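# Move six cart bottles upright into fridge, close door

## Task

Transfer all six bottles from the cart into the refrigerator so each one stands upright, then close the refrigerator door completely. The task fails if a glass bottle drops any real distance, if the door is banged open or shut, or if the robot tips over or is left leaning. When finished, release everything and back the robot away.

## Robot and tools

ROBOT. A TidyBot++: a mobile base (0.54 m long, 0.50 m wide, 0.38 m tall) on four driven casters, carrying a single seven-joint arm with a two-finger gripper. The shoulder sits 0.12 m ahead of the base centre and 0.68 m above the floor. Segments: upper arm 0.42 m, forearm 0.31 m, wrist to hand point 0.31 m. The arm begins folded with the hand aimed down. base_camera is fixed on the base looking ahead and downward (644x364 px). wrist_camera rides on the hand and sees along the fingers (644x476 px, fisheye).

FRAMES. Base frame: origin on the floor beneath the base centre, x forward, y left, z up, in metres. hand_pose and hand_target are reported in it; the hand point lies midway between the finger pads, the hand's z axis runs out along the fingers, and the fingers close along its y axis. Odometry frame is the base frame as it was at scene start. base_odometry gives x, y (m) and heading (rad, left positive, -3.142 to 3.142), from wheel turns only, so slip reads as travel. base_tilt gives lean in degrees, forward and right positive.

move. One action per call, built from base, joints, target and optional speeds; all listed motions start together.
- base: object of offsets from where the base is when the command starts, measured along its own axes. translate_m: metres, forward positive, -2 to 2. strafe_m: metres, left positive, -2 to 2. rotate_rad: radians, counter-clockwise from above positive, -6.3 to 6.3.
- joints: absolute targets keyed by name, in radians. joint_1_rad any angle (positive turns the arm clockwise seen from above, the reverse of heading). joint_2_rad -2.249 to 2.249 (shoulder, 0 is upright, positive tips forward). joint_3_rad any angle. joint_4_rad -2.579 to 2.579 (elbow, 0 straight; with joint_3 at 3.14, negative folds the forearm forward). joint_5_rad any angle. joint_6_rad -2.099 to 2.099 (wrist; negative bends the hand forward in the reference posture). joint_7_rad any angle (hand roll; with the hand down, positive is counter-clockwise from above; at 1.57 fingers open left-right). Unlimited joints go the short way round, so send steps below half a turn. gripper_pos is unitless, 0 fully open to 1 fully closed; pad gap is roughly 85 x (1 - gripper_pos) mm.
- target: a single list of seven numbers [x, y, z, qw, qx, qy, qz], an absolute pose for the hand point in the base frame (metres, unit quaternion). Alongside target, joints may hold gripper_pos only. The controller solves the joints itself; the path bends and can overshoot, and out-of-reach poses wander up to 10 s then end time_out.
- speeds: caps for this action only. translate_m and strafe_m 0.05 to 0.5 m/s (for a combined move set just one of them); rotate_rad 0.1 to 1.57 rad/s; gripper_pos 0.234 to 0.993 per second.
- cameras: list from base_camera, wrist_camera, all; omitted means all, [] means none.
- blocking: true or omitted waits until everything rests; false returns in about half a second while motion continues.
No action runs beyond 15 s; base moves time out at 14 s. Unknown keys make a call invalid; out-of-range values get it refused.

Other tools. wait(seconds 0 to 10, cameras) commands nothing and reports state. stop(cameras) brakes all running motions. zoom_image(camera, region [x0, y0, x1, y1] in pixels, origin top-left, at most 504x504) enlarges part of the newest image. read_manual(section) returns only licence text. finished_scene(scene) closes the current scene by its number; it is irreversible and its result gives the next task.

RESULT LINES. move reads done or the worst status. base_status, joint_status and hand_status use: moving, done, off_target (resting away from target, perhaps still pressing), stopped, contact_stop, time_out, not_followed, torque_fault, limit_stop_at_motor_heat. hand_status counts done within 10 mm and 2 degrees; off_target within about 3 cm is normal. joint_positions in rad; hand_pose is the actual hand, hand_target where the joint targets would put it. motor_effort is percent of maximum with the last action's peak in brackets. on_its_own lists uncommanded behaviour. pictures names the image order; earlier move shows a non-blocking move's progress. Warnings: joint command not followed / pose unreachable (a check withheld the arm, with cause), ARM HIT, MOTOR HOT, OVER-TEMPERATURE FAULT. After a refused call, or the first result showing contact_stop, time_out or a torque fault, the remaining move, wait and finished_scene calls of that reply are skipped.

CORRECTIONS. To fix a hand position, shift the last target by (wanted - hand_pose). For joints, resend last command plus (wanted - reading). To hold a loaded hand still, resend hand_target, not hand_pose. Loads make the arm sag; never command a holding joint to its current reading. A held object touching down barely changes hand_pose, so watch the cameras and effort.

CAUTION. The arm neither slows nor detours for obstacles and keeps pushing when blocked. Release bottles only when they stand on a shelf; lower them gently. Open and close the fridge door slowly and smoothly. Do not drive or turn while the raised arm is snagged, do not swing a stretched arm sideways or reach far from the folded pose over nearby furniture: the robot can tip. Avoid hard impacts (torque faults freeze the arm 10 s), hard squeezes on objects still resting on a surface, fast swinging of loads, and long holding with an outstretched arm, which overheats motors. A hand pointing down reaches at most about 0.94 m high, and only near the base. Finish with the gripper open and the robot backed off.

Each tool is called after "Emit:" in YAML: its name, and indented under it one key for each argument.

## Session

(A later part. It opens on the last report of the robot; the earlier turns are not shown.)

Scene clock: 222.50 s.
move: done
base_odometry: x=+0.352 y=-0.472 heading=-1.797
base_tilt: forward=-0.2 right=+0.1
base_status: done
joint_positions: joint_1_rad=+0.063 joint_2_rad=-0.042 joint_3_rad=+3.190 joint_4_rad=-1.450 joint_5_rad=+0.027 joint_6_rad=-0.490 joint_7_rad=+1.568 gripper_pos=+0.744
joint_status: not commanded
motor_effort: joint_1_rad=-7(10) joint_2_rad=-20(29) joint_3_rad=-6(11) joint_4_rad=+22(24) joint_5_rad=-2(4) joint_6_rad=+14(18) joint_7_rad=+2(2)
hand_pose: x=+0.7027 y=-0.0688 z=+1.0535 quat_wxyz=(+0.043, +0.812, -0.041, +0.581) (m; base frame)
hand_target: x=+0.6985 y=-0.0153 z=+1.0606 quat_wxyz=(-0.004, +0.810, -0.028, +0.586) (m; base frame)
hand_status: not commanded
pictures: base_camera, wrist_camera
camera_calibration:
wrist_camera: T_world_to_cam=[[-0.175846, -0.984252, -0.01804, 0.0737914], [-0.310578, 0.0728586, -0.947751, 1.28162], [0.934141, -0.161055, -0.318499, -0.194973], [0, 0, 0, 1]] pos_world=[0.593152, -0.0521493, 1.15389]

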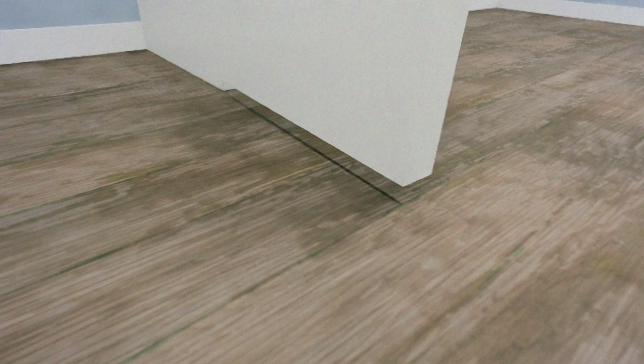

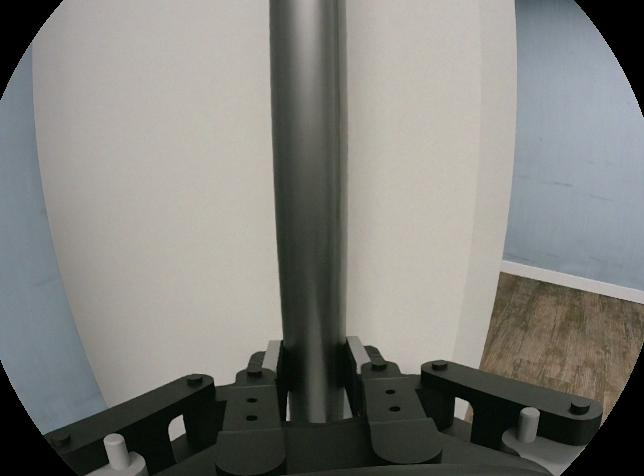

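Emit:
move:
  base: {"translate_m":-0.08,"strafe_m":0.12}
  speeds: {"strafe_m":0.1}

Scene clock: 235.53 s.
move: done
base_odometry: x=+0.487 y=-0.421 heading=-1.797
base_tilt: forward=-0.2 right=+0.1
base_status: done
joint_positions: joint_1_rad=+0.029 joint_2_rad=-0.040 joint_3_rad=+3.155 joint_4_rad=-1.450 joint_5_rad=+0.027 joint_6_rad=-0.485 joint_7_rad=+1.568 gripper_pos=+0.744
joint_status: not commanded
motor_effort: joint_1_rad=+2(11) joint_2_rad=-22(28) joint_3_rad=+2(12) joint_4_rad=+16(22) joint_5_rad=+2(3) joint_6_rad=+5(14) joint_7_rad=+1(2)
hand_pose: x=+0.7069 y=-0.0279 z=+1.0537 quat_wxyz=(+0.024, +0.812, -0.012, +0.583) (m; base frame)
hand_target: x=+0.6985 y=-0.0153 z=+1.0606 quat_wxyz=(-0.004, +0.810, -0.028, +0.586) (m; base frame)
hand_status: not commanded
pictures: base_camera, wrist_camera
camera_calibration:
wrist_camera: T_world_to_cam=[[-0.107425, -0.994071, -0.0167913, 0.0649003], [-0.312235, 0.0497669, -0.9487, 1.28163], [0.943911, -0.0966712, -0.315731, -0.200323], [0, 0, 0, 1]] pos_world=[0.59623, -0.0186327, 1.15373]

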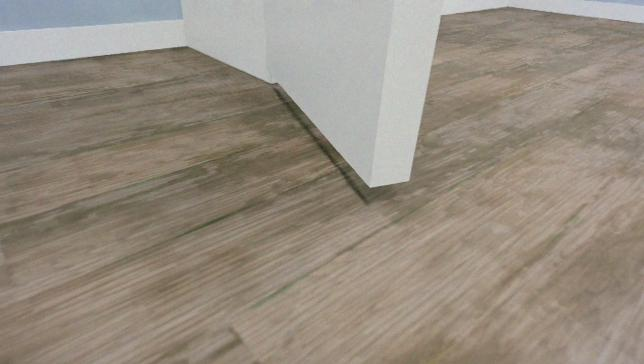

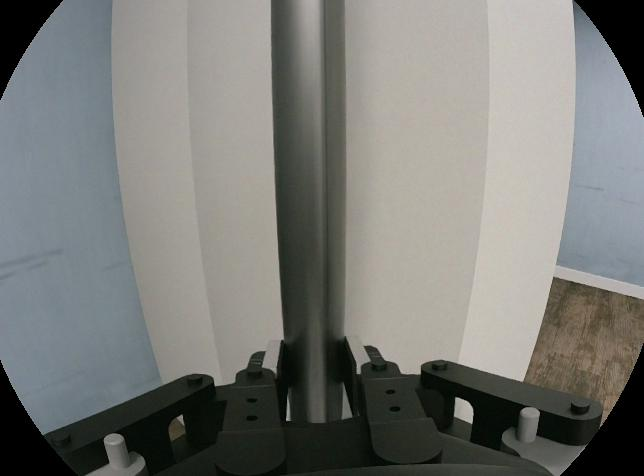

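Emit:
move:
  joints: {"gripper_pos":0.55}
  speeds: {"gripper_pos":0.234}
  cameras: []

Emit:
move:
  base: {"translate_m":-0.15}
  speeds: {"translate_m":0.15}

Scene clock: 245.37 s.
move: done
base_odometry: x=+0.487 y=-0.421 heading=-1.797
base_tilt: forward=-0.2 right=+0.1
base_status: not commanded
joint_positions: joint_1_rad=+0.029 joint_2_rad=-0.052 joint_3_rad=+3.155 joint_4_rad=-1.450 joint_5_rad=+0.027 joint_6_rad=-0.485 joint_7_rad=+1.568 gripper_pos=+0.551
joint_status: all done
motor_effort: joint_1_rad=+0(2) joint_2_rad=-18(24) joint_3_rad=+1(2) joint_4_rad=+18(19) joint_5_rad=+1(3) joint_6_rad=+9(10) joint_7_rad=+0(2)
hand_pose: x=+0.7024 y=-0.0277 z=+1.0608 quat_wxyz=(+0.024, +0.808, -0.013, +0.588) (m; base frame)
hand_target: x=+0.6985 y=-0.0153 z=+1.0606 quat_wxyz=(-0.004, +0.810, -0.028, +0.586) (m; base frame)
hand_status: not commanded
pictures: none
No camera images: "cameras" was empty.

Scene clock: 247.03 s.
move: done
base_odometry: x=+0.521 y=-0.275 heading=-1.797
base_tilt: forward=-0.2 right=+0.1
base_status: done
joint_positions: joint_1_rad=+0.029 joint_2_rad=-0.059 joint_3_rad=+3.155 joint_4_rad=-1.450 joint_5_rad=+0.027 joint_6_rad=-0.485 joint_7_rad=+1.568 gripper_pos=+0.551
joint_status: not commanded
motor_effort: joint_1_rad=-1(1) joint_2_rad=-18(23) joint_3_rad=+1(1) joint_4_rad=+18(19) joint_5_rad=+1(2) joint_6_rad=+9(9) joint_7_rad=+1(1)
hand_pose: x=+0.6999 y=-0.0277 z=+1.0646 quat_wxyz=(+0.024, +0.806, -0.013, +0.591) (m; base frame)
hand_target: x=+0.6985 y=-0.0153 z=+1.0606 quat_wxyz=(-0.004, +0.810, -0.028, +0.586) (m; base frame)
hand_status: not commanded
pictures: base_camera, wrist_camera
camera_calibration:
wrist_camera: T_world_to_cam=[[-0.1071, -0.994081, -0.0182438, 0.0658519], [-0.294569, 0.0492509, -0.95436, 1.28339], [0.94961, -0.0968376, -0.298101, -0.213021], [0, 0, 0, 1]] pos_world=[0.587387, -0.0183745, 1.16252]

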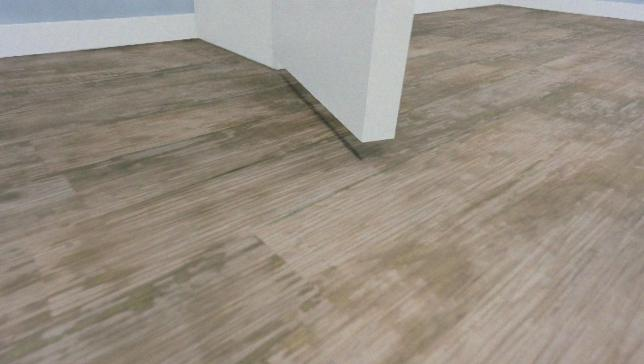

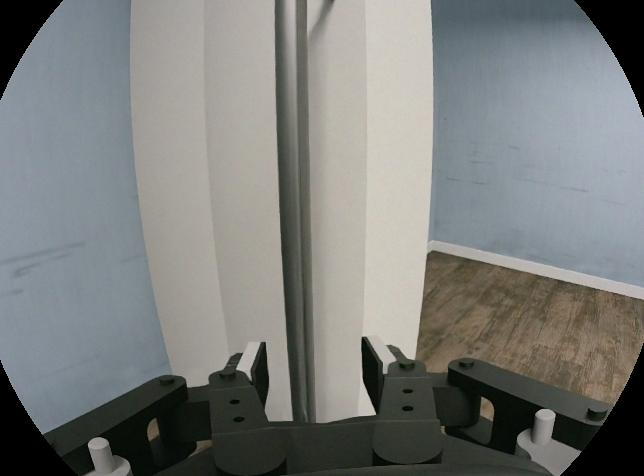

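Emit:
move:
  base: {"translate_m":-0.662,"strafe_m":-1.426,"rotate_rad":-0.306}
  joints: {"joint_1_rad":0.02,"joint_2_rad":-0.06,"joint_3_rad":3.15,"joint_4_rad":-1.85,"joint_5_rad":0,"joint_6_rad":-0.06,"joint_7_rad":1.53,"gripper_pos":0.1}

Scene clock: 270.43 s.
move: done
base_odometry: x=-0.720 y=+0.690 heading=-2.105
base_tilt: forward=-0.2 right=+0.1
base_status: done
joint_positions: joint_1_rad=+0.019 joint_2_rad=-0.059 joint_3_rad=+3.148 joint_4_rad=-1.819 joint_5_rad=+0.027 joint_6_rad=-0.103 joint_7_rad=+1.568 gripper_pos=+0.100
joint_status: all done
motor_effort: joint_1_rad=+0(4) joint_2_rad=-17(20) joint_3_rad=+0(4) joint_4_rad=+18(19) joint_5_rad=+1(3) joint_6_rad=+9(10) joint_7_rad=+0(1)
hand_pose: x=+0.7010 y=-0.0140 z=+0.9529 quat_wxyz=(+0.016, +0.803, -0.001, +0.596) (m; base frame)
hand_target: x=+0.6997 y=-0.0153 z=+0.9476 quat_wxyz=(-0.004, +0.798, -0.028, +0.602) (m; base frame)
hand_status: not commanded
pictures: base_camera, wrist_camera
camera_calibration:
wrist_camera: T_world_to_cam=[[-0.07881, -0.996716, -0.0186172, 0.0579693], [-0.283815, 0.0403358, -0.95803, 1.17232], [0.955635, -0.0702185, -0.286062, -0.26128], [0, 0, 0, 1]] pos_world=[0.58698, -0.00785437, 1.04946]

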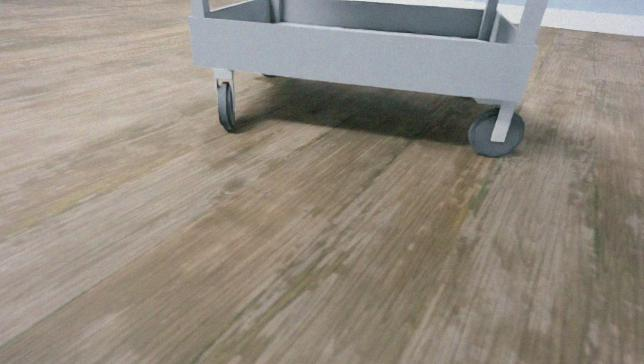

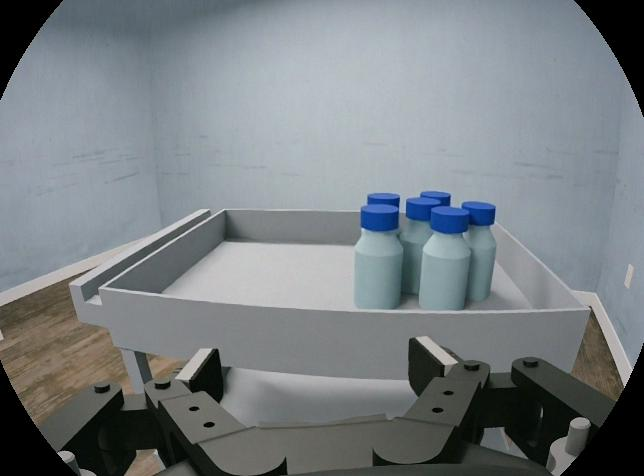

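Emit:
move:
  base: {"translate_m":0.13,"strafe_m":-0.215}
  joints: {"joint_1_rad":0.02,"joint_2_rad":-0.01,"joint_3_rad":3.15,"joint_4_rad":-1.97,"joint_5_rad":0,"joint_6_rad":0.06,"joint_7_rad":1.53}
  speeds: {"translate_m":0.3}
  cameras: ["wrist_camera"]

Scene clock: 305.17 s.
move: done
base_odometry: x=-0.971 y=+0.688 heading=-2.105
base_tilt: forward=-0.2 right=+0.1
base_status: done
joint_positions: joint_1_rad=+0.019 joint_2_rad=-0.027 joint_3_rad=+3.148 joint_4_rad=-1.944 joint_5_rad=+0.027 joint_6_rad=+0.017 joint_7_rad=+1.568 gripper_pos=+0.100
joint_status: all done
motor_effort: joint_1_rad=+0(1) joint_2_rad=-18(20) joint_3_rad=+1(2) joint_4_rad=+17(19) joint_5_rad=+1(1) joint_6_rad=+9(10) joint_7_rad=+0(2)
hand_pose: x=+0.6977 y=-0.0130 z=+0.8950 quat_wxyz=(+0.014, +0.814, +0.000, +0.581) (m; base frame)
hand_target: x=+0.7001 y=-0.0152 z=+0.8826 quat_wxyz=(-0.004, +0.813, -0.028, +0.582) (m; base frame)
hand_status: not commanded
pictures: wrist_camera
camera_calibration:
wrist_camera: T_world_to_cam=[[-0.0764999, -0.996919, -0.017332, 0.0549201], [-0.319212, 0.0409557, -0.946798, 1.13048], [0.944591, -0.0668973, -0.321362, -0.235335], [0, 0, 0, 1]] pos_world=[0.587359, -0.00729197, 0.995657]

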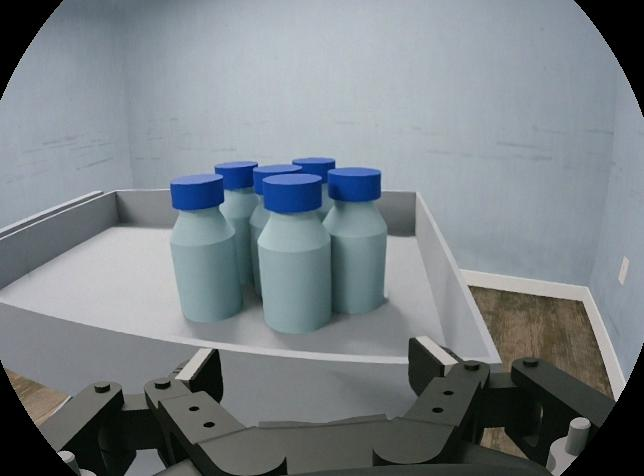

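Emit:
move:

Scene clock: 342.10 s.
base_odometry: x=-0.971 y=+0.688 heading=-2.105
base_tilt: forward=-0.2 right=+0.1
base_status: done
joint_positions: joint_1_rad=+0.019 joint_2_rad=-0.027 joint_3_rad=+3.148 joint_4_rad=-1.944 joint_5_rad=+0.027 joint_6_rad=+0.017 joint_7_rad=+1.568 gripper_pos=+0.100
joint_status: all done
motor_effort: joint_1_rad=+0(1) joint_2_rad=-18(20) joint_3_rad=+1(2) joint_4_rad=+17(19) joint_5_rad=+1(1) joint_6_rad=+9(10) joint_7_rad=+0(2)
hand_pose: x=+0.6977 y=-0.0130 z=+0.8950 quat_wxyz=(+0.014, +0.813, +0.000, +0.581) (m; base frame)
hand_target: x=+0.7001 y=-0.0152 z=+0.8826 quat_wxyz=(-0.004, +0.813, -0.028, +0.582) (m; base frame)
hand_status: not commanded
pictures: base_camera, wrist_camera
camera_calibration:
wrist_camera: T_world_to_cam=[[-0.0764894, -0.996919, -0.0173468, 0.0549306], [-0.318982, 0.0409502, -0.946876, 1.13046], [0.944669, -0.0668927, -0.321132, -0.235596], [0, 0, 0, 1]] pos_world=[0.587359, -0.00729083, 0.995702]

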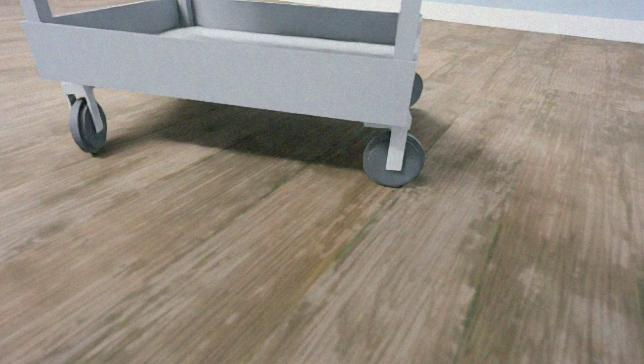

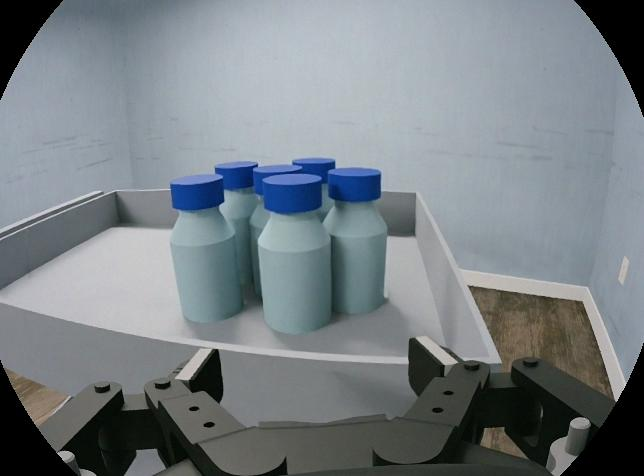

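Emit:
move:
  base: {"translate_m":0.13,"strafe_m":0.008}
  speeds: {"translate_m":0.2}
  joints: {"gripper_pos":0.14}
  cameras: ["wrist_camera"]

Scene clock: 352.00 s.
move: done
base_odometry: x=-1.031 y=+0.572 heading=-2.105
base_tilt: forward=-0.2 right=+0.1
base_status: done
joint_positions: joint_1_rad=+0.019 joint_2_rad=-0.022 joint_3_rad=+3.148 joint_4_rad=-1.944 joint_5_rad=+0.027 joint_6_rad=+0.019 joint_7_rad=+1.568 gripper_pos=+0.140
joint_status: all done
motor_effort: joint_1_rad=+0(1) joint_2_rad=-17(21) joint_3_rad=+1(2) joint_4_rad=+17(18) joint_5_rad=+1(2) joint_6_rad=+9(10) joint_7_rad=+0(1)
hand_pose: x=+0.6991 y=-0.0130 z=+0.8926 quat_wxyz=(+0.014, +0.814, +0.000, +0.580) (m; base frame)
hand_target: x=+0.7001 y=-0.0152 z=+0.8826 quat_wxyz=(-0.004, +0.813, -0.028, +0.582) (m; base frame)
hand_status: not commanded
pictures: wrist_camera
camera_calibration:
wrist_camera: T_world_to_cam=[[-0.0764783, -0.996923, -0.0171845, 0.0548316], [-0.32177, 0.0409898, -0.94593, 1.12971], [0.943724, -0.0668137, -0.323914, -0.234462], [0, 0, 0, 1]] pos_world=[0.588968, -0.00730911, 0.993625]

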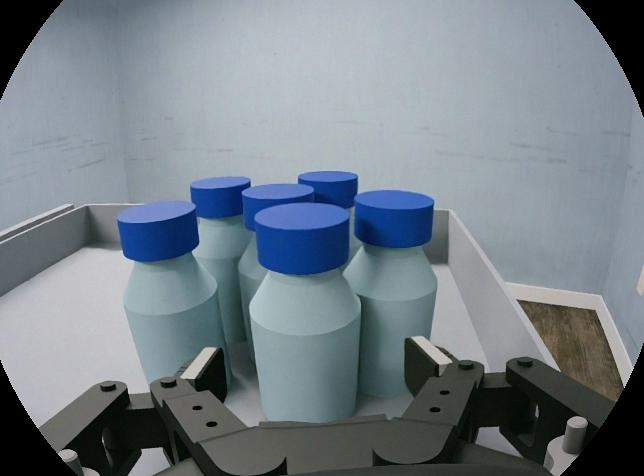

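Emit:
move:
  base: {"translate_m":0.102,"strafe_m":-0.002}
  speeds: {"translate_m":0.1}
  cameras: ["wrist_camera"]

Emit:
move:
  joints: {"joint_2_rad":0.035}
  cameras: ["wrist_camera"]

Scene clock: 363.33 s.
move: done
base_odometry: x=-1.084 y=+0.485 heading=-2.105
base_tilt: forward=-0.2 right=+0.1
base_status: done
joint_positions: joint_1_rad=+0.019 joint_2_rad=-0.019 joint_3_rad=+3.148 joint_4_rad=-1.945 joint_5_rad=+0.027 joint_6_rad=+0.021 joint_7_rad=+1.568 gripper_pos=+0.140
joint_status: not commanded
motor_effort: joint_1_rad=+0(2) joint_2_rad=-18(21) joint_3_rad=+1(2) joint_4_rad=+17(18) joint_5_rad=+1(2) joint_6_rad=+9(9) joint_7_rad=+0(1)
hand_pose: x=+0.6997 y=-0.0130 z=+0.8914 quat_wxyz=(+0.014, +0.815, +0.000, +0.580) (m; base frame)
hand_target: x=+0.7001 y=-0.0152 z=+0.8826 quat_wxyz=(-0.004, +0.813, -0.028, +0.582) (m; base frame)
hand_status: not commanded
pictures: wrist_camera
camera_calibration:
wrist_camera: T_world_to_cam=[[-0.0764691, -0.996925, -0.0171053, 0.0547824], [-0.323145, 0.0410091, -0.945461, 1.12931], [0.943255, -0.066771, -0.325287, -0.233932], [0, 0, 0, 1]] pos_world=[0.589776, -0.0073177, 0.992556]

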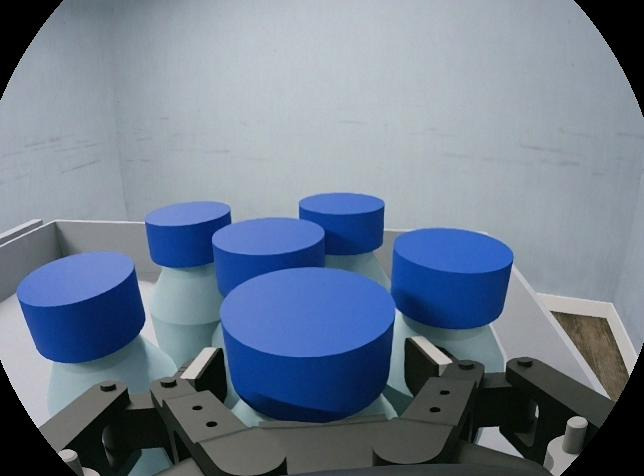

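Scene clock: 364.13 s.
move: done
base_odometry: x=-1.084 y=+0.485 heading=-2.105
base_tilt: forward=-0.2 right=+0.1
base_status: not commanded
joint_positions: joint_1_rad=+0.019 joint_2_rad=+0.010 joint_3_rad=+3.148 joint_4_rad=-1.945 joint_5_rad=+0.027 joint_6_rad=+0.025 joint_7_rad=+1.568 gripper_pos=+0.140
joint_status: all done
motor_effort: joint_1_rad=+0(1) joint_2_rad=-19(20) joint_3_rad=+1(1) joint_4_rad=+17(17) joint_5_rad=+1(1) joint_6_rad=+9(9) joint_7_rad=+1(1)
hand_pose: x=+0.7060 y=-0.0131 z=+0.8752 quat_wxyz=(+0.014, +0.822, +0.000, +0.569) (m; base frame)
hand_target: x=+0.7086 y=-0.0154 z=+0.8563 quat_wxyz=(-0.003, +0.826, -0.029, +0.563) (m; base frame)
hand_status: not commanded
pictures: wrist_camera
camera_calibration:
wrist_camera: T_world_to_cam=[[-0.0767768, -0.996926, -0.0156359, 0.0538378], [-0.347234, 0.0414356, -0.936863, 1.1255], [0.93463, -0.0665, -0.349348, -0.218036], [0, 0, 0, 1]] pos_world=[0.598729, -0.00746297, 0.979113]

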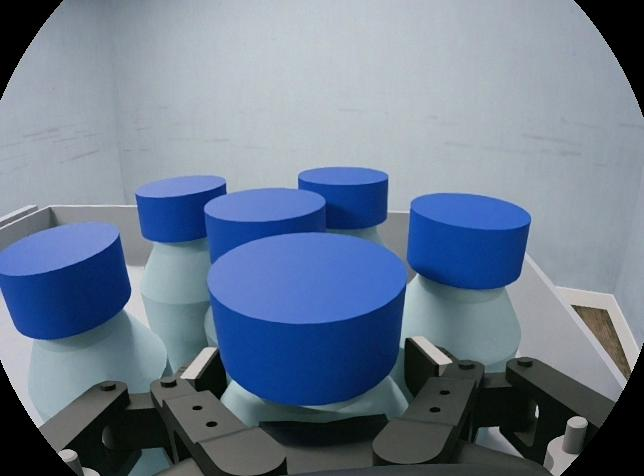

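Emit:
move:
  joints: {"joint_2_rad":0.052}
  cameras: []

Emit:
move:
  joints: {"gripper_pos":0.275}
  speeds: {"gripper_pos":0.234}
  cameras: ["wrist_camera"]

Scene clock: 368.93 s.
move: done
base_odometry: x=-1.084 y=+0.485 heading=-2.105
base_tilt: forward=-0.2 right=+0.1
base_status: not commanded
joint_positions: joint_1_rad=+0.019 joint_2_rad=+0.026 joint_3_rad=+3.148 joint_4_rad=-1.945 joint_5_rad=+0.027 joint_6_rad=+0.025 joint_7_rad=+1.568 gripper_pos=+0.140
joint_status: all done
motor_effort: joint_1_rad=+0(1) joint_2_rad=-19(20) joint_3_rad=+1(1) joint_4_rad=+17(17) joint_5_rad=+1(2) joint_6_rad=+9(9) joint_7_rad=+0(1)
hand_pose: x=+0.7090 y=-0.0131 z=+0.8659 quat_wxyz=(+0.014, +0.827, +0.000, +0.563) (m; base frame)
hand_target: x=+0.7114 y=-0.0154 z=+0.8462 quat_wxyz=(-0.003, +0.831, -0.029, +0.556) (m; base frame)
hand_status: not commanded
pictures: none
No camera images: "cameras" was empty.

Scene clock: 369.83 s.
move: off_target
base_odometry: x=-1.084 y=+0.485 heading=-2.105
base_tilt: forward=-0.2 right=+0.1
base_status: not commanded
joint_positions: joint_1_rad=+0.019 joint_2_rad=+0.026 joint_3_rad=+3.148 joint_4_rad=-1.945 joint_5_rad=+0.027 joint_6_rad=+0.026 joint_7_rad=+1.568 gripper_pos=+0.227
joint_status: gripper_pos off_target (ended at +0.227, target +0.275)
motor_effort: joint_1_rad=+1(1) joint_2_rad=-15(19) joint_3_rad=+1(2) joint_4_rad=+16(17) joint_5_rad=+1(2) joint_6_rad=+8(9) joint_7_rad=+1(1)
hand_pose: x=+0.7091 y=-0.0131 z=+0.8661 quat_wxyz=(+0.014, +0.826, +0.000, +0.563) (m; base frame)
hand_target: x=+0.7114 y=-0.0154 z=+0.8462 quat_wxyz=(-0.003, +0.831, -0.029, +0.556) (m; base frame)
hand_status: not commanded
pictures: wrist_camera
camera_calibration:
wrist_camera: T_world_to_cam=[[-0.0769915, -0.996923, -0.0147544, 0.0532664], [-0.361379, 0.0416949, -0.931486, 1.12342], [0.929235, -0.0663846, -0.363477, -0.207996], [0, 0, 0, 1]] pos_world=[0.603357, -0.007546, 0.971631]

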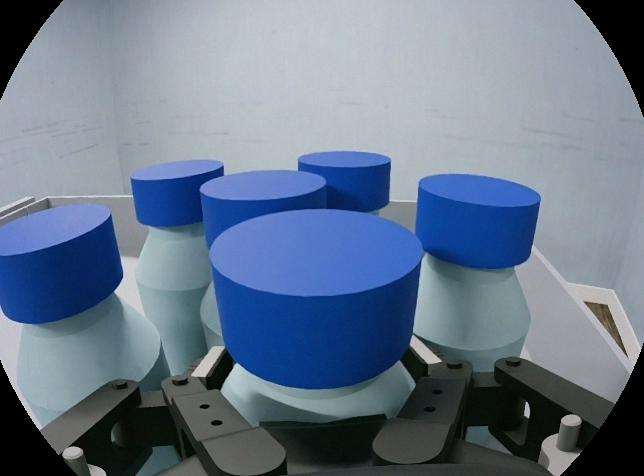

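Emit:
move:
  joints: {"joint_2_rad":-0.03,"joint_4_rad":-1.75,"joint_6_rad":-0.2}
  cameras: []

Emit:
move:
  joints: {"joint_2_rad":-0.06,"joint_4_rad":-1.4,"joint_6_rad":-0.56}
  cameras: ["wrist_camera"]

Emit:
move:
  base: {"translate_m":-0.35}
  speeds: {"translate_m":0.3}
  cameras: []

Emit:
move:
  base: {"translate_m":-0.027,"strafe_m":0.804,"rotate_rad":1.01}
  speeds: {"rotate_rad":0.8}
  cameras: ["wrist_camera"]

Scene clock: 394.43 s.
move: off_target
base_odometry: x=-1.084 y=+0.485 heading=-2.105
base_tilt: forward=-0.2 right=+0.1
base_status: not commanded
joint_positions: joint_1_rad=+0.019 joint_2_rad=+0.016 joint_3_rad=+3.148 joint_4_rad=-1.829 joint_5_rad=+0.027 joint_6_rad=-0.171 joint_7_rad=+1.568 gripper_pos=+0.228
joint_status: joint_4_rad off_target (ended at -1.829, target -1.750); the others done
motor_effort: joint_1_rad=+0(1) joint_2_rad=-24(26) joint_3_rad=+1(2) joint_4_rad=+22(22) joint_5_rad=+1(2) joint_6_rad=+12(13) joint_7_rad=+1(1)
hand_pose: x=+0.7092 y=-0.0148 z=+0.8834 quat_wxyz=(+0.015, +0.846, -0.002, +0.533) (m; base frame)
hand_target: x=+0.7096 y=-0.0155 z=+0.9491 quat_wxyz=(-0.004, +0.819, -0.028, +0.573) (m; base frame)
hand_status: not commanded
pictures: none
No camera images: "cameras" was empty.

Scene clock: 396.20 s.
move: off_target
base_odometry: x=-1.084 y=+0.485 heading=-2.105
base_tilt: forward=-0.2 right=+0.1
base_status: not commanded
joint_positions: joint_1_rad=+0.019 joint_2_rad=-0.023 joint_3_rad=+3.148 joint_4_rad=-1.474 joint_5_rad=+0.027 joint_6_rad=-0.527 joint_7_rad=+1.568 gripper_pos=+0.228
joint_status: joint_4_rad off_target (ended at -1.474, target -1.400); the others done
motor_effort: joint_1_rad=+0(1) joint_2_rad=-23(26) joint_3_rad=+0(1) joint_4_rad=+22(24) joint_5_rad=+1(2) joint_6_rad=+13(14) joint_7_rad=+0(1)
hand_pose: x=+0.7071 y=-0.0177 z=+1.0167 quat_wxyz=(+0.018, +0.835, -0.006, +0.549) (m; base frame)
hand_target: x=+0.6943 y=-0.0152 z=+1.0731 quat_wxyz=(-0.004, +0.813, -0.028, +0.582) (m; base frame)
hand_status: not commanded
pictures: wrist_camera
camera_calibration:
wrist_camera: T_world_to_cam=[[-0.0921401, -0.995685, -0.0110478, 0.0577746], [-0.39081, 0.0463656, -0.919303, 1.27172], [0.915848, -0.0803871, -0.393396, -0.112081], [0, 0, 0, 1]] pos_world=[0.604973, -0.0104486, 1.12564]

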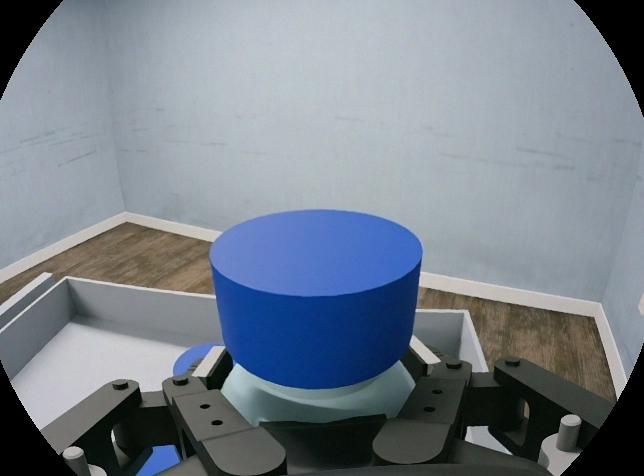

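Scene clock: 398.30 s.
move: done
base_odometry: x=-0.906 y=+0.787 heading=-2.104
base_tilt: forward=-0.2 right=+0.1
base_status: done
joint_positions: joint_1_rad=+0.019 joint_2_rad=-0.035 joint_3_rad=+3.148 joint_4_rad=-1.474 joint_5_rad=+0.027 joint_6_rad=-0.533 joint_7_rad=+1.568 gripper_pos=+0.228
joint_status: not commanded
motor_effort: joint_1_rad=+0(3) joint_2_rad=-23(28) joint_3_rad=+1(3) joint_4_rad=+22(24) joint_5_rad=+1(2) joint_6_rad=+13(13) joint_7_rad=+0(1)
hand_pose: x=+0.7023 y=-0.0177 z=+1.0221 quat_wxyz=(+0.018, +0.834, -0.006, +0.552) (m; base frame)
hand_target: x=+0.6943 y=-0.0152 z=+1.0731 quat_wxyz=(-0.004, +0.813, -0.028, +0.582) (m; base frame)
hand_status: not commanded
pictures: none
No camera images: "cameras" was empty.

Scene clock: 401.17 s.
move: done
base_odometry: x=-0.200 y=+0.401 heading=-1.093
base_tilt: forward=-0.2 right=+0.1
base_status: done
joint_positions: joint_1_rad=+0.019 joint_2_rad=-0.035 joint_3_rad=+3.146 joint_4_rad=-1.474 joint_5_rad=+0.027 joint_6_rad=-0.533 joint_7_rad=+1.568 gripper_pos=+0.228
joint_status: not commanded
motor_effort: joint_1_rad=+0(4) joint_2_rad=-22(27) joint_3_rad=+1(4) joint_4_rad=+22(23) joint_5_rad=+1(2) joint_6_rad=+13(13) joint_7_rad=+1(1)
hand_pose: x=+0.7024 y=-0.0165 z=+1.0221 quat_wxyz=(+0.018, +0.834, -0.005, +0.552) (m; base frame)
hand_target: x=+0.6943 y=-0.0152 z=+1.0731 quat_wxyz=(-0.004, +0.813, -0.028, +0.582) (m; base frame)
hand_status: not commanded
pictures: wrist_camera
camera_calibration:
wrist_camera: T_world_to_cam=[[-0.0904319, -0.995837, -0.0114719, 0.0577549], [-0.385462, 0.0456204, -0.921595, 1.27332], [0.918282, -0.0789196, -0.387982, -0.112733], [0, 0, 0, 1]] pos_world=[0.59956, -0.00947183, 1.13041]

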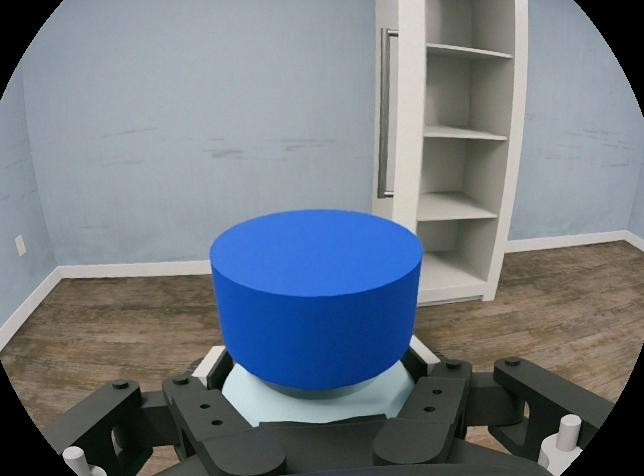

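Emit:
move:
  base: {"translate_m":0.763,"strafe_m":-0.483}
  cameras: ["wrist_camera"]

Emit:
move:
  base: {"translate_m":0.270,"strafe_m":-0.333}
  speeds: {"translate_m":0.3}
  joints: {"joint_2_rad":0.33,"joint_4_rad":-0.87,"joint_6_rad":-0.67}

Scene clock: 409.00 s.
move: done
base_odometry: x=-0.279 y=-0.499 heading=-1.093
base_tilt: forward=-0.2 right=+0.1
base_status: done
joint_positions: joint_1_rad=+0.019 joint_2_rad=-0.036 joint_3_rad=+3.146 joint_4_rad=-1.474 joint_5_rad=+0.027 joint_6_rad=-0.534 joint_7_rad=+1.568 gripper_pos=+0.228
joint_status: not commanded
motor_effort: joint_1_rad=+0(2) joint_2_rad=-22(26) joint_3_rad=+1(2) joint_4_rad=+22(23) joint_5_rad=+1(2) joint_6_rad=+13(13) joint_7_rad=+0(1)
hand_pose: x=+0.7020 y=-0.0165 z=+1.0223 quat_wxyz=(+0.018, +0.834, -0.005, +0.552) (m; base frame)
hand_target: x=+0.6943 y=-0.0152 z=+1.0731 quat_wxyz=(-0.004, +0.813, -0.028, +0.582) (m; base frame)
hand_status: not commanded
pictures: wrist_camera
camera_calibration:
wrist_camera: T_world_to_cam=[[-0.0904318, -0.995837, -0.01147, 0.0577365], [-0.385576, 0.0456284, -0.921547, 1.27341], [0.918234, -0.0789147, -0.388097, -0.112112], [0, 0, 0, 1]] pos_world=[0.599162, -0.00945479, 1.13066]

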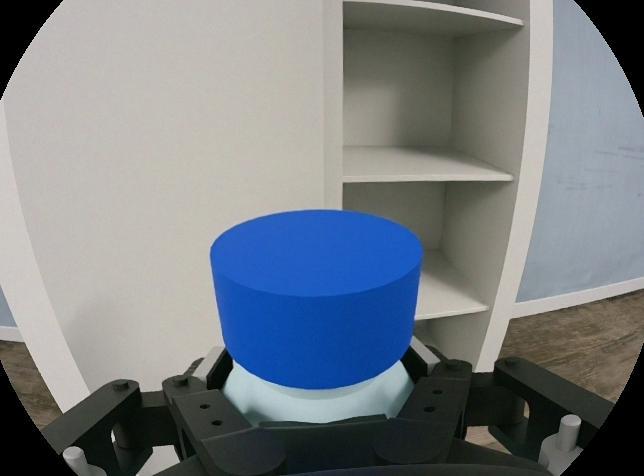

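Scene clock: 411.33 s.
move: off_target
base_odometry: x=-0.450 y=-0.892 heading=-1.092
base_tilt: forward=-0.2 right=+0.1
base_status: done
joint_positions: joint_1_rad=+0.020 joint_2_rad=+0.338 joint_3_rad=+3.146 joint_4_rad=-0.951 joint_5_rad=+0.027 joint_6_rad=-0.639 joint_7_rad=+1.568 gripper_pos=+0.228
joint_status: joint_4_rad off_target (ended at -0.951, target -0.870); the others done
motor_effort: joint_1_rad=+0(3) joint_2_rad=-36(39) joint_3_rad=+0(4) joint_4_rad=+22(23) joint_5_rad=+0(2) joint_6_rad=+13(14) joint_7_rad=+1(1)
hand_pose: x=+0.8519 y=-0.0208 z=+1.0572 quat_wxyz=(+0.020, +0.821, -0.006, +0.570) (m; base frame)
hand_target: x=+0.8457 y=-0.0178 z=+1.1020 quat_wxyz=(-0.003, +0.804, -0.027, +0.594) (m; base frame)
hand_status: not commanded
pictures: base_camera, wrist_camera
camera_calibration:
wrist_camera: T_world_to_cam=[[-0.0936108, -0.995519, -0.0133641, 0.0721529], [-0.344534, 0.0449852, -0.937695, 1.34565], [0.934095, -0.083174, -0.347202, -0.293481], [0, 0, 0, 1]] pos_world=[0.744517, -0.0131148, 1.16088]

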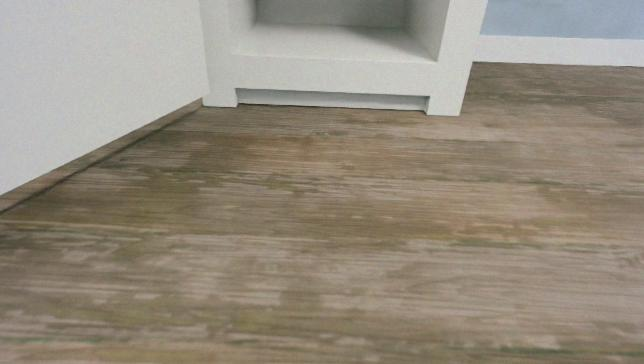

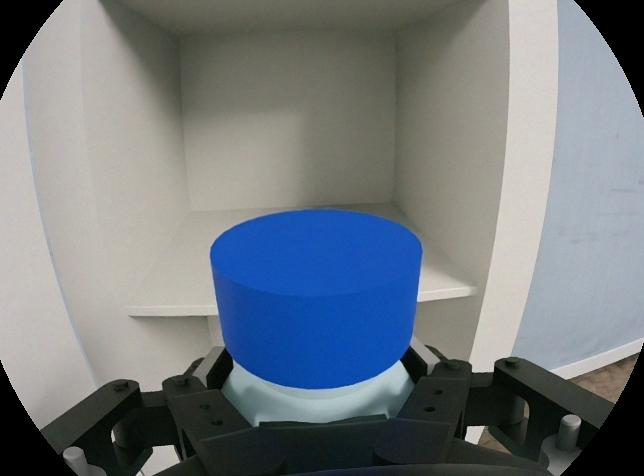

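Emit:
move:
  base: {"strafe_m":-0.08}
  joints: {"joint_2_rad":0.29,"joint_4_rad":-0.84,"joint_6_rad":-0.74}
  cameras: []

Emit:
move:
  base: {"translate_m":0.2}
  speeds: {"translate_m":0.3}

Scene clock: 462.57 s.
move: off_target
base_odometry: x=-0.521 y=-0.929 heading=-1.092
base_tilt: forward=-0.2 right=+0.1
base_status: done
joint_positions: joint_1_rad=+0.025 joint_2_rad=+0.332 joint_3_rad=+3.151 joint_4_rad=-0.919 joint_5_rad=+0.027 joint_6_rad=-0.714 joint_7_rad=+1.568 gripper_pos=+0.228
joint_status: joint_4_rad off_target (ended at -0.919, target -0.840); the others done
motor_effort: joint_1_rad=+0(5) joint_2_rad=-35(37) joint_3_rad=+0(3) joint_4_rad=+22(23) joint_5_rad=+1(3) joint_6_rad=+13(14) joint_7_rad=+0(1)
hand_pose: x=+0.8416 y=-0.0277 z=+1.0590 quat_wxyz=(+0.023, +0.832, -0.011, +0.555) (m; base frame)
hand_target: x=+0.8210 y=-0.0173 z=+1.1273 quat_wxyz=(-0.003, +0.804, -0.027, +0.594) (m; base frame)
hand_status: not commanded
pictures: none
No camera images: "cameras" was empty.

Scene clock: 464.13 s.
move: done
base_odometry: x=-0.429 y=-1.107 heading=-1.092
base_tilt: forward=-0.2 right=+0.1
base_status: done
joint_positions: joint_1_rad=+0.025 joint_2_rad=+0.325 joint_3_rad=+3.151 joint_4_rad=-0.916 joint_5_rad=+0.027 joint_6_rad=-0.715 joint_7_rad=+1.568 gripper_pos=+0.228
joint_status: not commanded
motor_effort: joint_1_rad=+0(1) joint_2_rad=-35(38) joint_3_rad=+1(1) joint_4_rad=+21(23) joint_5_rad=+0(2) joint_6_rad=+13(14) joint_7_rad=+0(1)
hand_pose: x=+0.8389 y=-0.0276 z=+1.0650 quat_wxyz=(+0.023, +0.829, -0.011, +0.558) (m; base frame)
hand_target: x=+0.8210 y=-0.0173 z=+1.1273 quat_wxyz=(-0.003, +0.804, -0.027, +0.594) (m; base frame)
hand_status: not commanded
pictures: base_camera, wrist_camera
camera_calibration:
wrist_camera: T_world_to_cam=[[-0.105925, -0.994318, -0.0105968, 0.0716423], [-0.370522, 0.0493567, -0.927511, 1.35989], [0.922764, -0.0943204, -0.373644, -0.241807], [0, 0, 0, 1]] pos_world=[0.734589, -0.0186919, 1.17172]

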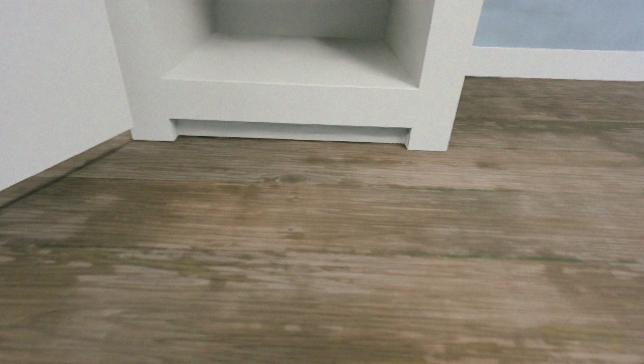

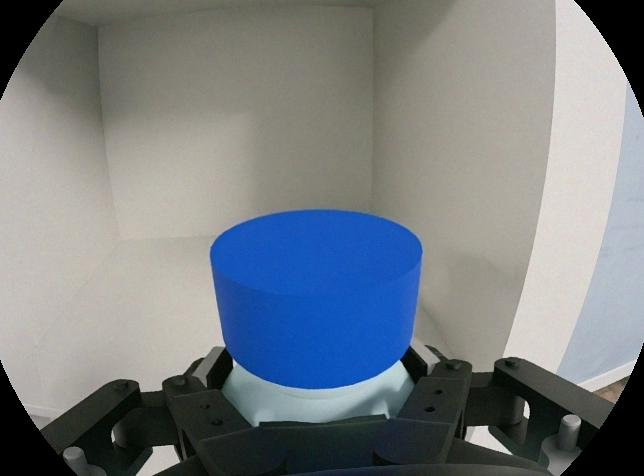

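Emit:
move:
  base: {"translate_m":0.285,"strafe_m":0.008}
  speeds: {"translate_m":0.2}
  cameras: ["wrist_camera"]

Emit:
move:
  joints: {"joint_2_rad":0.37,"joint_4_rad":-0.87,"joint_6_rad":-0.64}
  cameras: ["wrist_camera"]

Scene clock: 472.33 s.
move: done
base_odometry: x=-0.290 y=-1.357 heading=-1.092
base_tilt: forward=-0.2 right=+0.1
base_status: done
joint_positions: joint_1_rad=+0.025 joint_2_rad=+0.322 joint_3_rad=+3.151 joint_4_rad=-0.915 joint_5_rad=+0.027 joint_6_rad=-0.716 joint_7_rad=+1.568 gripper_pos=+0.228
joint_status: not commanded
motor_effort: joint_1_rad=+0(2) joint_2_rad=-36(38) joint_3_rad=+0(1) joint_4_rad=+21(22) joint_5_rad=+2(2) joint_6_rad=+13(13) joint_7_rad=+0(1)
hand_pose: x=+0.8375 y=-0.0276 z=+1.0680 quat_wxyz=(+0.023, +0.828, -0.011, +0.560) (m; base frame)
hand_target: x=+0.8210 y=-0.0173 z=+1.1273 quat_wxyz=(-0.003, +0.804, -0.027, +0.594) (m; base frame)
hand_status: not commanded
pictures: wrist_camera
camera_calibration:
wrist_camera: T_world_to_cam=[[-0.105894, -0.994317, -0.0109248, 0.0718842], [-0.366748, 0.0492656, -0.929015, 1.36061], [0.924274, -0.0943702, -0.369881, -0.244678], [0, 0, 0, 1]] pos_world=[0.732763, -0.018646, 1.17431]

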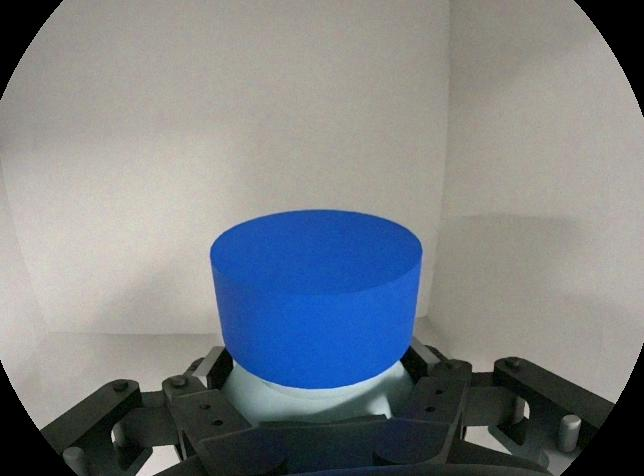

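Scene clock: 473.33 s.
move: done
base_odometry: x=-0.291 y=-1.357 heading=-1.092
base_tilt: forward=-0.2 right=+0.1
base_status: not commanded
joint_positions: joint_1_rad=+0.025 joint_2_rad=+0.380 joint_3_rad=+3.151 joint_4_rad=-0.915 joint_5_rad=+0.027 joint_6_rad=-0.686 joint_7_rad=+1.568 gripper_pos=+0.228
joint_status: all done
motor_effort: joint_1_rad=+0(0) joint_2_rad=-36(40) joint_3_rad=+0(1) joint_4_rad=+22(23) joint_5_rad=+1(2) joint_6_rad=+13(14) joint_7_rad=+0(1)
hand_pose: x=+0.8626 y=-0.0280 z=+1.0338 quat_wxyz=(+0.023, +0.836, -0.010, +0.548) (m; base frame)
hand_target: x=+0.8649 y=-0.0182 z=+1.0814 quat_wxyz=(-0.003, +0.807, -0.027, +0.590) (m; base frame)
hand_status: not commanded
pictures: wrist_camera
camera_calibration:
wrist_camera: T_world_to_cam=[[-0.105313, -0.994406, -0.00810434, 0.0703026], [-0.393524, 0.049158, -0.917999, 1.34971], [0.913262, -0.0934879, -0.3965, -0.243554], [0, 0, 0, 1]] pos_world=[0.760976, -0.0192091, 1.14303]

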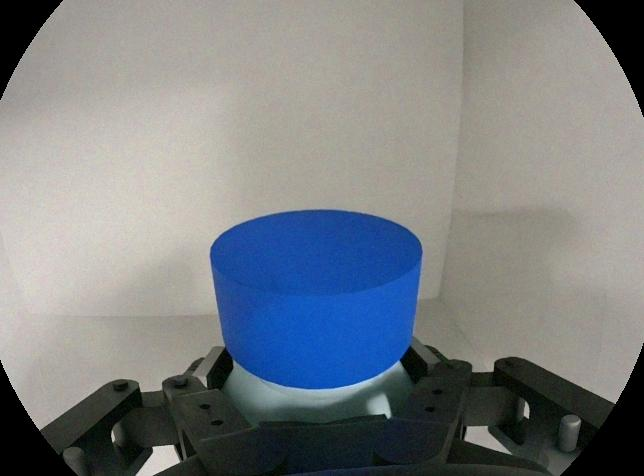

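Emit:
move:
  joints: {"joint_2_rad":0.42,"joint_4_rad":-0.87,"joint_6_rad":-0.555}
  cameras: []

Emit:
move:
  joints: {"joint_2_rad":0.445,"joint_4_rad":-0.87,"joint_6_rad":-0.52}
  cameras: []

Emit:
move:
  joints: {"joint_2_rad":0.46,"joint_4_rad":-0.87,"joint_6_rad":-0.50}
  cameras: ["wrist_camera"]

Scene clock: 483.13 s.
move: done
base_odometry: x=-0.291 y=-1.357 heading=-1.092
base_tilt: forward=-0.2 right=+0.1
base_status: not commanded
joint_positions: joint_1_rad=+0.025 joint_2_rad=+0.425 joint_3_rad=+3.151 joint_4_rad=-0.915 joint_5_rad=+0.027 joint_6_rad=-0.615 joint_7_rad=+1.568 gripper_pos=+0.228
joint_status: all done
motor_effort: joint_1_rad=+0(1) joint_2_rad=-39(41) joint_3_rad=+0(1) joint_4_rad=+22(23) joint_5_rad=+1(2) joint_6_rad=+13(14) joint_7_rad=+1(1)
hand_pose: x=+0.8867 y=-0.0282 z=+1.0204 quat_wxyz=(+0.023, +0.829, -0.009, +0.559) (m; base frame)
hand_target: x=+0.8921 y=-0.0187 z=+1.0688 quat_wxyz=(-0.003, +0.797, -0.026, +0.604) (m; base frame)
hand_status: not commanded
pictures: none
No camera images: "cameras" was empty.

Scene clock: 483.87 s.
move: done
base_odometry: x=-0.291 y=-1.357 heading=-1.092
base_tilt: forward=-0.2 right=+0.1
base_status: not commanded
joint_positions: joint_1_rad=+0.025 joint_2_rad=+0.445 joint_3_rad=+3.151 joint_4_rad=-0.915 joint_5_rad=+0.027 joint_6_rad=-0.582 joint_7_rad=+1.568 gripper_pos=+0.228
joint_status: all done
motor_effort: joint_1_rad=+0(0) joint_2_rad=-40(41) joint_3_rad=+0(1) joint_4_rad=+22(23) joint_5_rad=+0(2) joint_6_rad=+13(13) joint_7_rad=+0(1)
hand_pose: x=+0.8972 y=-0.0282 z=+1.0142 quat_wxyz=(+0.023, +0.825, -0.009, +0.564) (m; base frame)
hand_target: x=+0.9046 y=-0.0190 z=+1.0598 quat_wxyz=(-0.003, +0.794, -0.026, +0.608) (m; base frame)
hand_status: not commanded
pictures: none
No camera images: "cameras" was empty.

Scene clock: 484.53 s.
move: done
base_odometry: x=-0.291 y=-1.357 heading=-1.092
base_tilt: forward=-0.2 right=+0.1
base_status: not commanded
joint_positions: joint_1_rad=+0.025 joint_2_rad=+0.458 joint_3_rad=+3.151 joint_4_rad=-0.915 joint_5_rad=+0.027 joint_6_rad=-0.564 joint_7_rad=+1.568 gripper_pos=+0.228
joint_status: all done
motor_effort: joint_1_rad=+0(0) joint_2_rad=-39(41) joint_3_rad=+0(1) joint_4_rad=+22(22) joint_5_rad=+1(2) joint_6_rad=+12(13) joint_7_rad=+0(1)
hand_pose: x=+0.9035 y=-0.0282 z=+1.0095 quat_wxyz=(+0.023, +0.824, -0.008, +0.566) (m; base frame)
hand_target: x=+0.9118 y=-0.0191 z=+1.0539 quat_wxyz=(-0.003, +0.792, -0.026, +0.610) (m; base frame)
hand_status: not commanded
pictures: wrist_camera
camera_calibration:
wrist_camera: T_world_to_cam=[[-0.101238, -0.994814, -0.0097658, 0.0722099], [-0.352655, 0.0450637, -0.934668, 1.32331], [0.930261, -0.0911803, -0.355388, -0.347287], [0, 0, 0, 1]] pos_world=[0.797049, -0.0194635, 1.11414]

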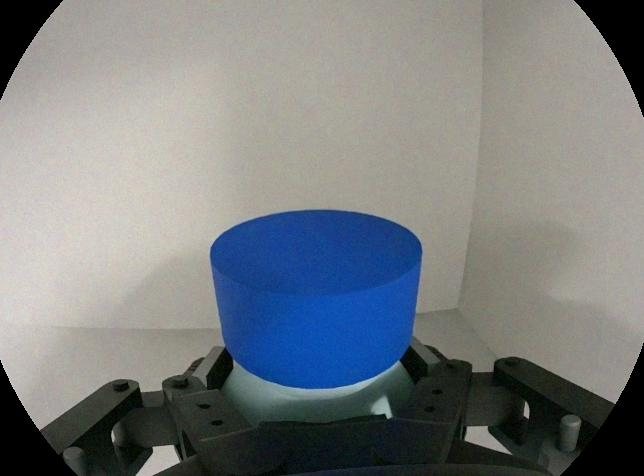

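Emit:
move:
  joints: {"joint_2_rad":0.475,"joint_6_rad":-0.492}
  cameras: []

Emit:
move:
  joints: {"joint_2_rad":0.49,"joint_6_rad":-0.477}
  cameras: []

Emit:
move:
  joints: {"joint_2_rad":0.50,"joint_6_rad":-0.467}
  cameras: ["wrist_camera"]

Scene clock: 490.03 s.
move: done
base_odometry: x=-0.291 y=-1.357 heading=-1.092
base_tilt: forward=-0.2 right=+0.1
base_status: not commanded
joint_positions: joint_1_rad=+0.025 joint_2_rad=+0.473 joint_3_rad=+3.151 joint_4_rad=-0.915 joint_5_rad=+0.027 joint_6_rad=-0.557 joint_7_rad=+1.568 gripper_pos=+0.228
joint_status: all done
motor_effort: joint_1_rad=+0(1) joint_2_rad=-40(42) joint_3_rad=+0(0) joint_4_rad=+22(22) joint_5_rad=+1(2) joint_6_rad=+13(13) joint_7_rad=+0(1)
hand_pose: x=+0.9090 y=-0.0283 z=+0.9998 quat_wxyz=(+0.023, +0.826, -0.008, +0.563) (m; base frame)
hand_target: x=+0.9180 y=-0.0192 z=+1.0444 quat_wxyz=(-0.003, +0.794, -0.026, +0.607) (m; base frame)
hand_status: not commanded
pictures: none
No camera images: "cameras" was empty.

Scene clock: 490.60 s.
move: done
base_odometry: x=-0.291 y=-1.357 heading=-1.092
base_tilt: forward=-0.2 right=+0.1
base_status: not commanded
joint_positions: joint_1_rad=+0.025 joint_2_rad=+0.479 joint_3_rad=+3.151 joint_4_rad=-0.915 joint_5_rad=+0.027 joint_6_rad=-0.539 joint_7_rad=+1.568 gripper_pos=+0.228
joint_status: all done
motor_effort: joint_1_rad=+0(1) joint_2_rad=-40(41) joint_3_rad=+0(0) joint_4_rad=+21(22) joint_5_rad=+1(2) joint_6_rad=+12(13) joint_7_rad=+0(1)
hand_pose: x=+0.9132 y=-0.0283 z=+1.0000 quat_wxyz=(+0.023, +0.823, -0.008, +0.568) (m; base frame)
hand_target: x=+0.9246 y=-0.0193 z=+1.0369 quat_wxyz=(-0.002, +0.794, -0.026, +0.607) (m; base frame)
hand_status: not commanded
pictures: none
No camera images: "cameras" was empty.

Scene clock: 491.13 s.
move: done
base_odometry: x=-0.291 y=-1.357 heading=-1.092
base_tilt: forward=-0.2 right=+0.1
base_status: not commanded
joint_positions: joint_1_rad=+0.025 joint_2_rad=+0.484 joint_3_rad=+3.151 joint_4_rad=-0.915 joint_5_rad=+0.027 joint_6_rad=-0.527 joint_7_rad=+1.568 gripper_pos=+0.228
joint_status: all done
motor_effort: joint_1_rad=+0(0) joint_2_rad=-38(40) joint_3_rad=+0(1) joint_4_rad=+21(21) joint_5_rad=+2(2) joint_6_rad=+12(13) joint_7_rad=+0(1)
hand_pose: x=+0.9159 y=-0.0283 z=+1.0001 quat_wxyz=(+0.023, +0.821, -0.008, +0.571) (m; base frame)
hand_target: x=+0.9289 y=-0.0194 z=+1.0318 quat_wxyz=(-0.002, +0.794, -0.026, +0.607) (m; base frame)
hand_status: not commanded
pictures: wrist_camera
camera_calibration:
wrist_camera: T_world_to_cam=[[-0.0999634, -0.994939, -0.010163, 0.0725708], [-0.341643, 0.0439151, -0.938803, 1.31294], [0.934499, -0.0903739, -0.344304, -0.377113], [0, 0, 0, 1]] pos_world=[0.808222, -0.0195355, 1.10349]

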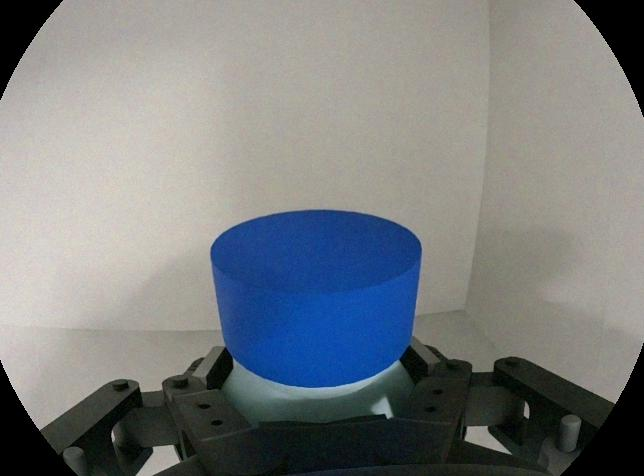

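Emit:
move:
  joints: {"joint_2_rad":0.495,"joint_6_rad":-0.497}
  cameras: []

Emit:
move:
  joints: {"joint_2_rad":0.507,"joint_6_rad":-0.49}
  cameras: ["wrist_camera"]

Scene clock: 496.90 s.
move: done
base_odometry: x=-0.291 y=-1.357 heading=-1.092
base_tilt: forward=-0.2 right=+0.1
base_status: not commanded
joint_positions: joint_1_rad=+0.025 joint_2_rad=+0.484 joint_3_rad=+3.151 joint_4_rad=-0.915 joint_5_rad=+0.027 joint_6_rad=-0.527 joint_7_rad=+1.568 gripper_pos=+0.228
joint_status: all done
motor_effort: joint_1_rad=-1(1) joint_2_rad=-39(39) joint_3_rad=+0(1) joint_4_rad=+20(21) joint_5_rad=+1(2) joint_6_rad=+11(12) joint_7_rad=+0(1)
hand_pose: x=+0.9159 y=-0.0283 z=+1.0000 quat_wxyz=(+0.023, +0.821, -0.008, +0.571) (m; base frame)
hand_target: x=+0.9246 y=-0.0194 z=+1.0269 quat_wxyz=(-0.002, +0.802, -0.026, +0.597) (m; base frame)
hand_status: not commanded
pictures: none
No camera images: "cameras" was empty.

Scene clock: 497.40 s.
move: done
base_odometry: x=-0.291 y=-1.357 heading=-1.092
base_tilt: forward=-0.2 right=+0.1
base_status: not commanded
joint_positions: joint_1_rad=+0.025 joint_2_rad=+0.485 joint_3_rad=+3.151 joint_4_rad=-0.915 joint_5_rad=+0.027 joint_6_rad=-0.525 joint_7_rad=+1.568 gripper_pos=+0.228
joint_status: all done
motor_effort: joint_1_rad=-1(1) joint_2_rad=-37(39) joint_3_rad=+0(0) joint_4_rad=+20(20) joint_5_rad=+0(2) joint_6_rad=+11(11) joint_7_rad=+1(1)
hand_pose: x=+0.9163 y=-0.0283 z=+0.9998 quat_wxyz=(+0.023, +0.820, -0.008, +0.571) (m; base frame)
hand_target: x=+0.9294 y=-0.0194 z=+1.0192 quat_wxyz=(-0.002, +0.803, -0.026, +0.595) (m; base frame)
hand_status: not commanded
pictures: wrist_camera
camera_calibration:
wrist_camera: T_world_to_cam=[[-0.0999125, -0.994944, -0.0101854, 0.072588], [-0.341129, 0.0438689, -0.938992, 1.31253], [0.934692, -0.0903425, -0.343788, -0.378326], [0, 0, 0, 1]] pos_world=[0.808613, -0.0195371, 1.10313]

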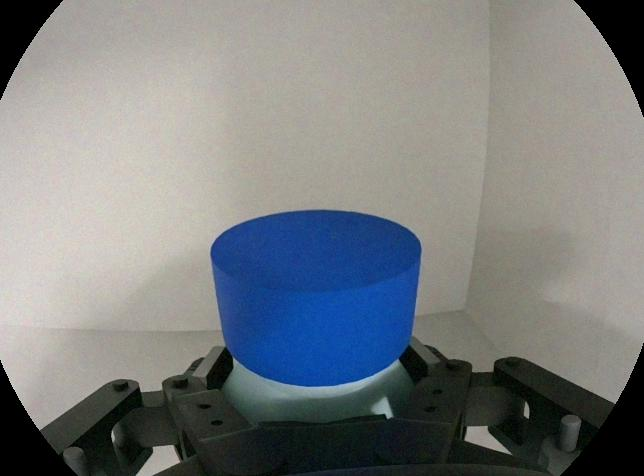

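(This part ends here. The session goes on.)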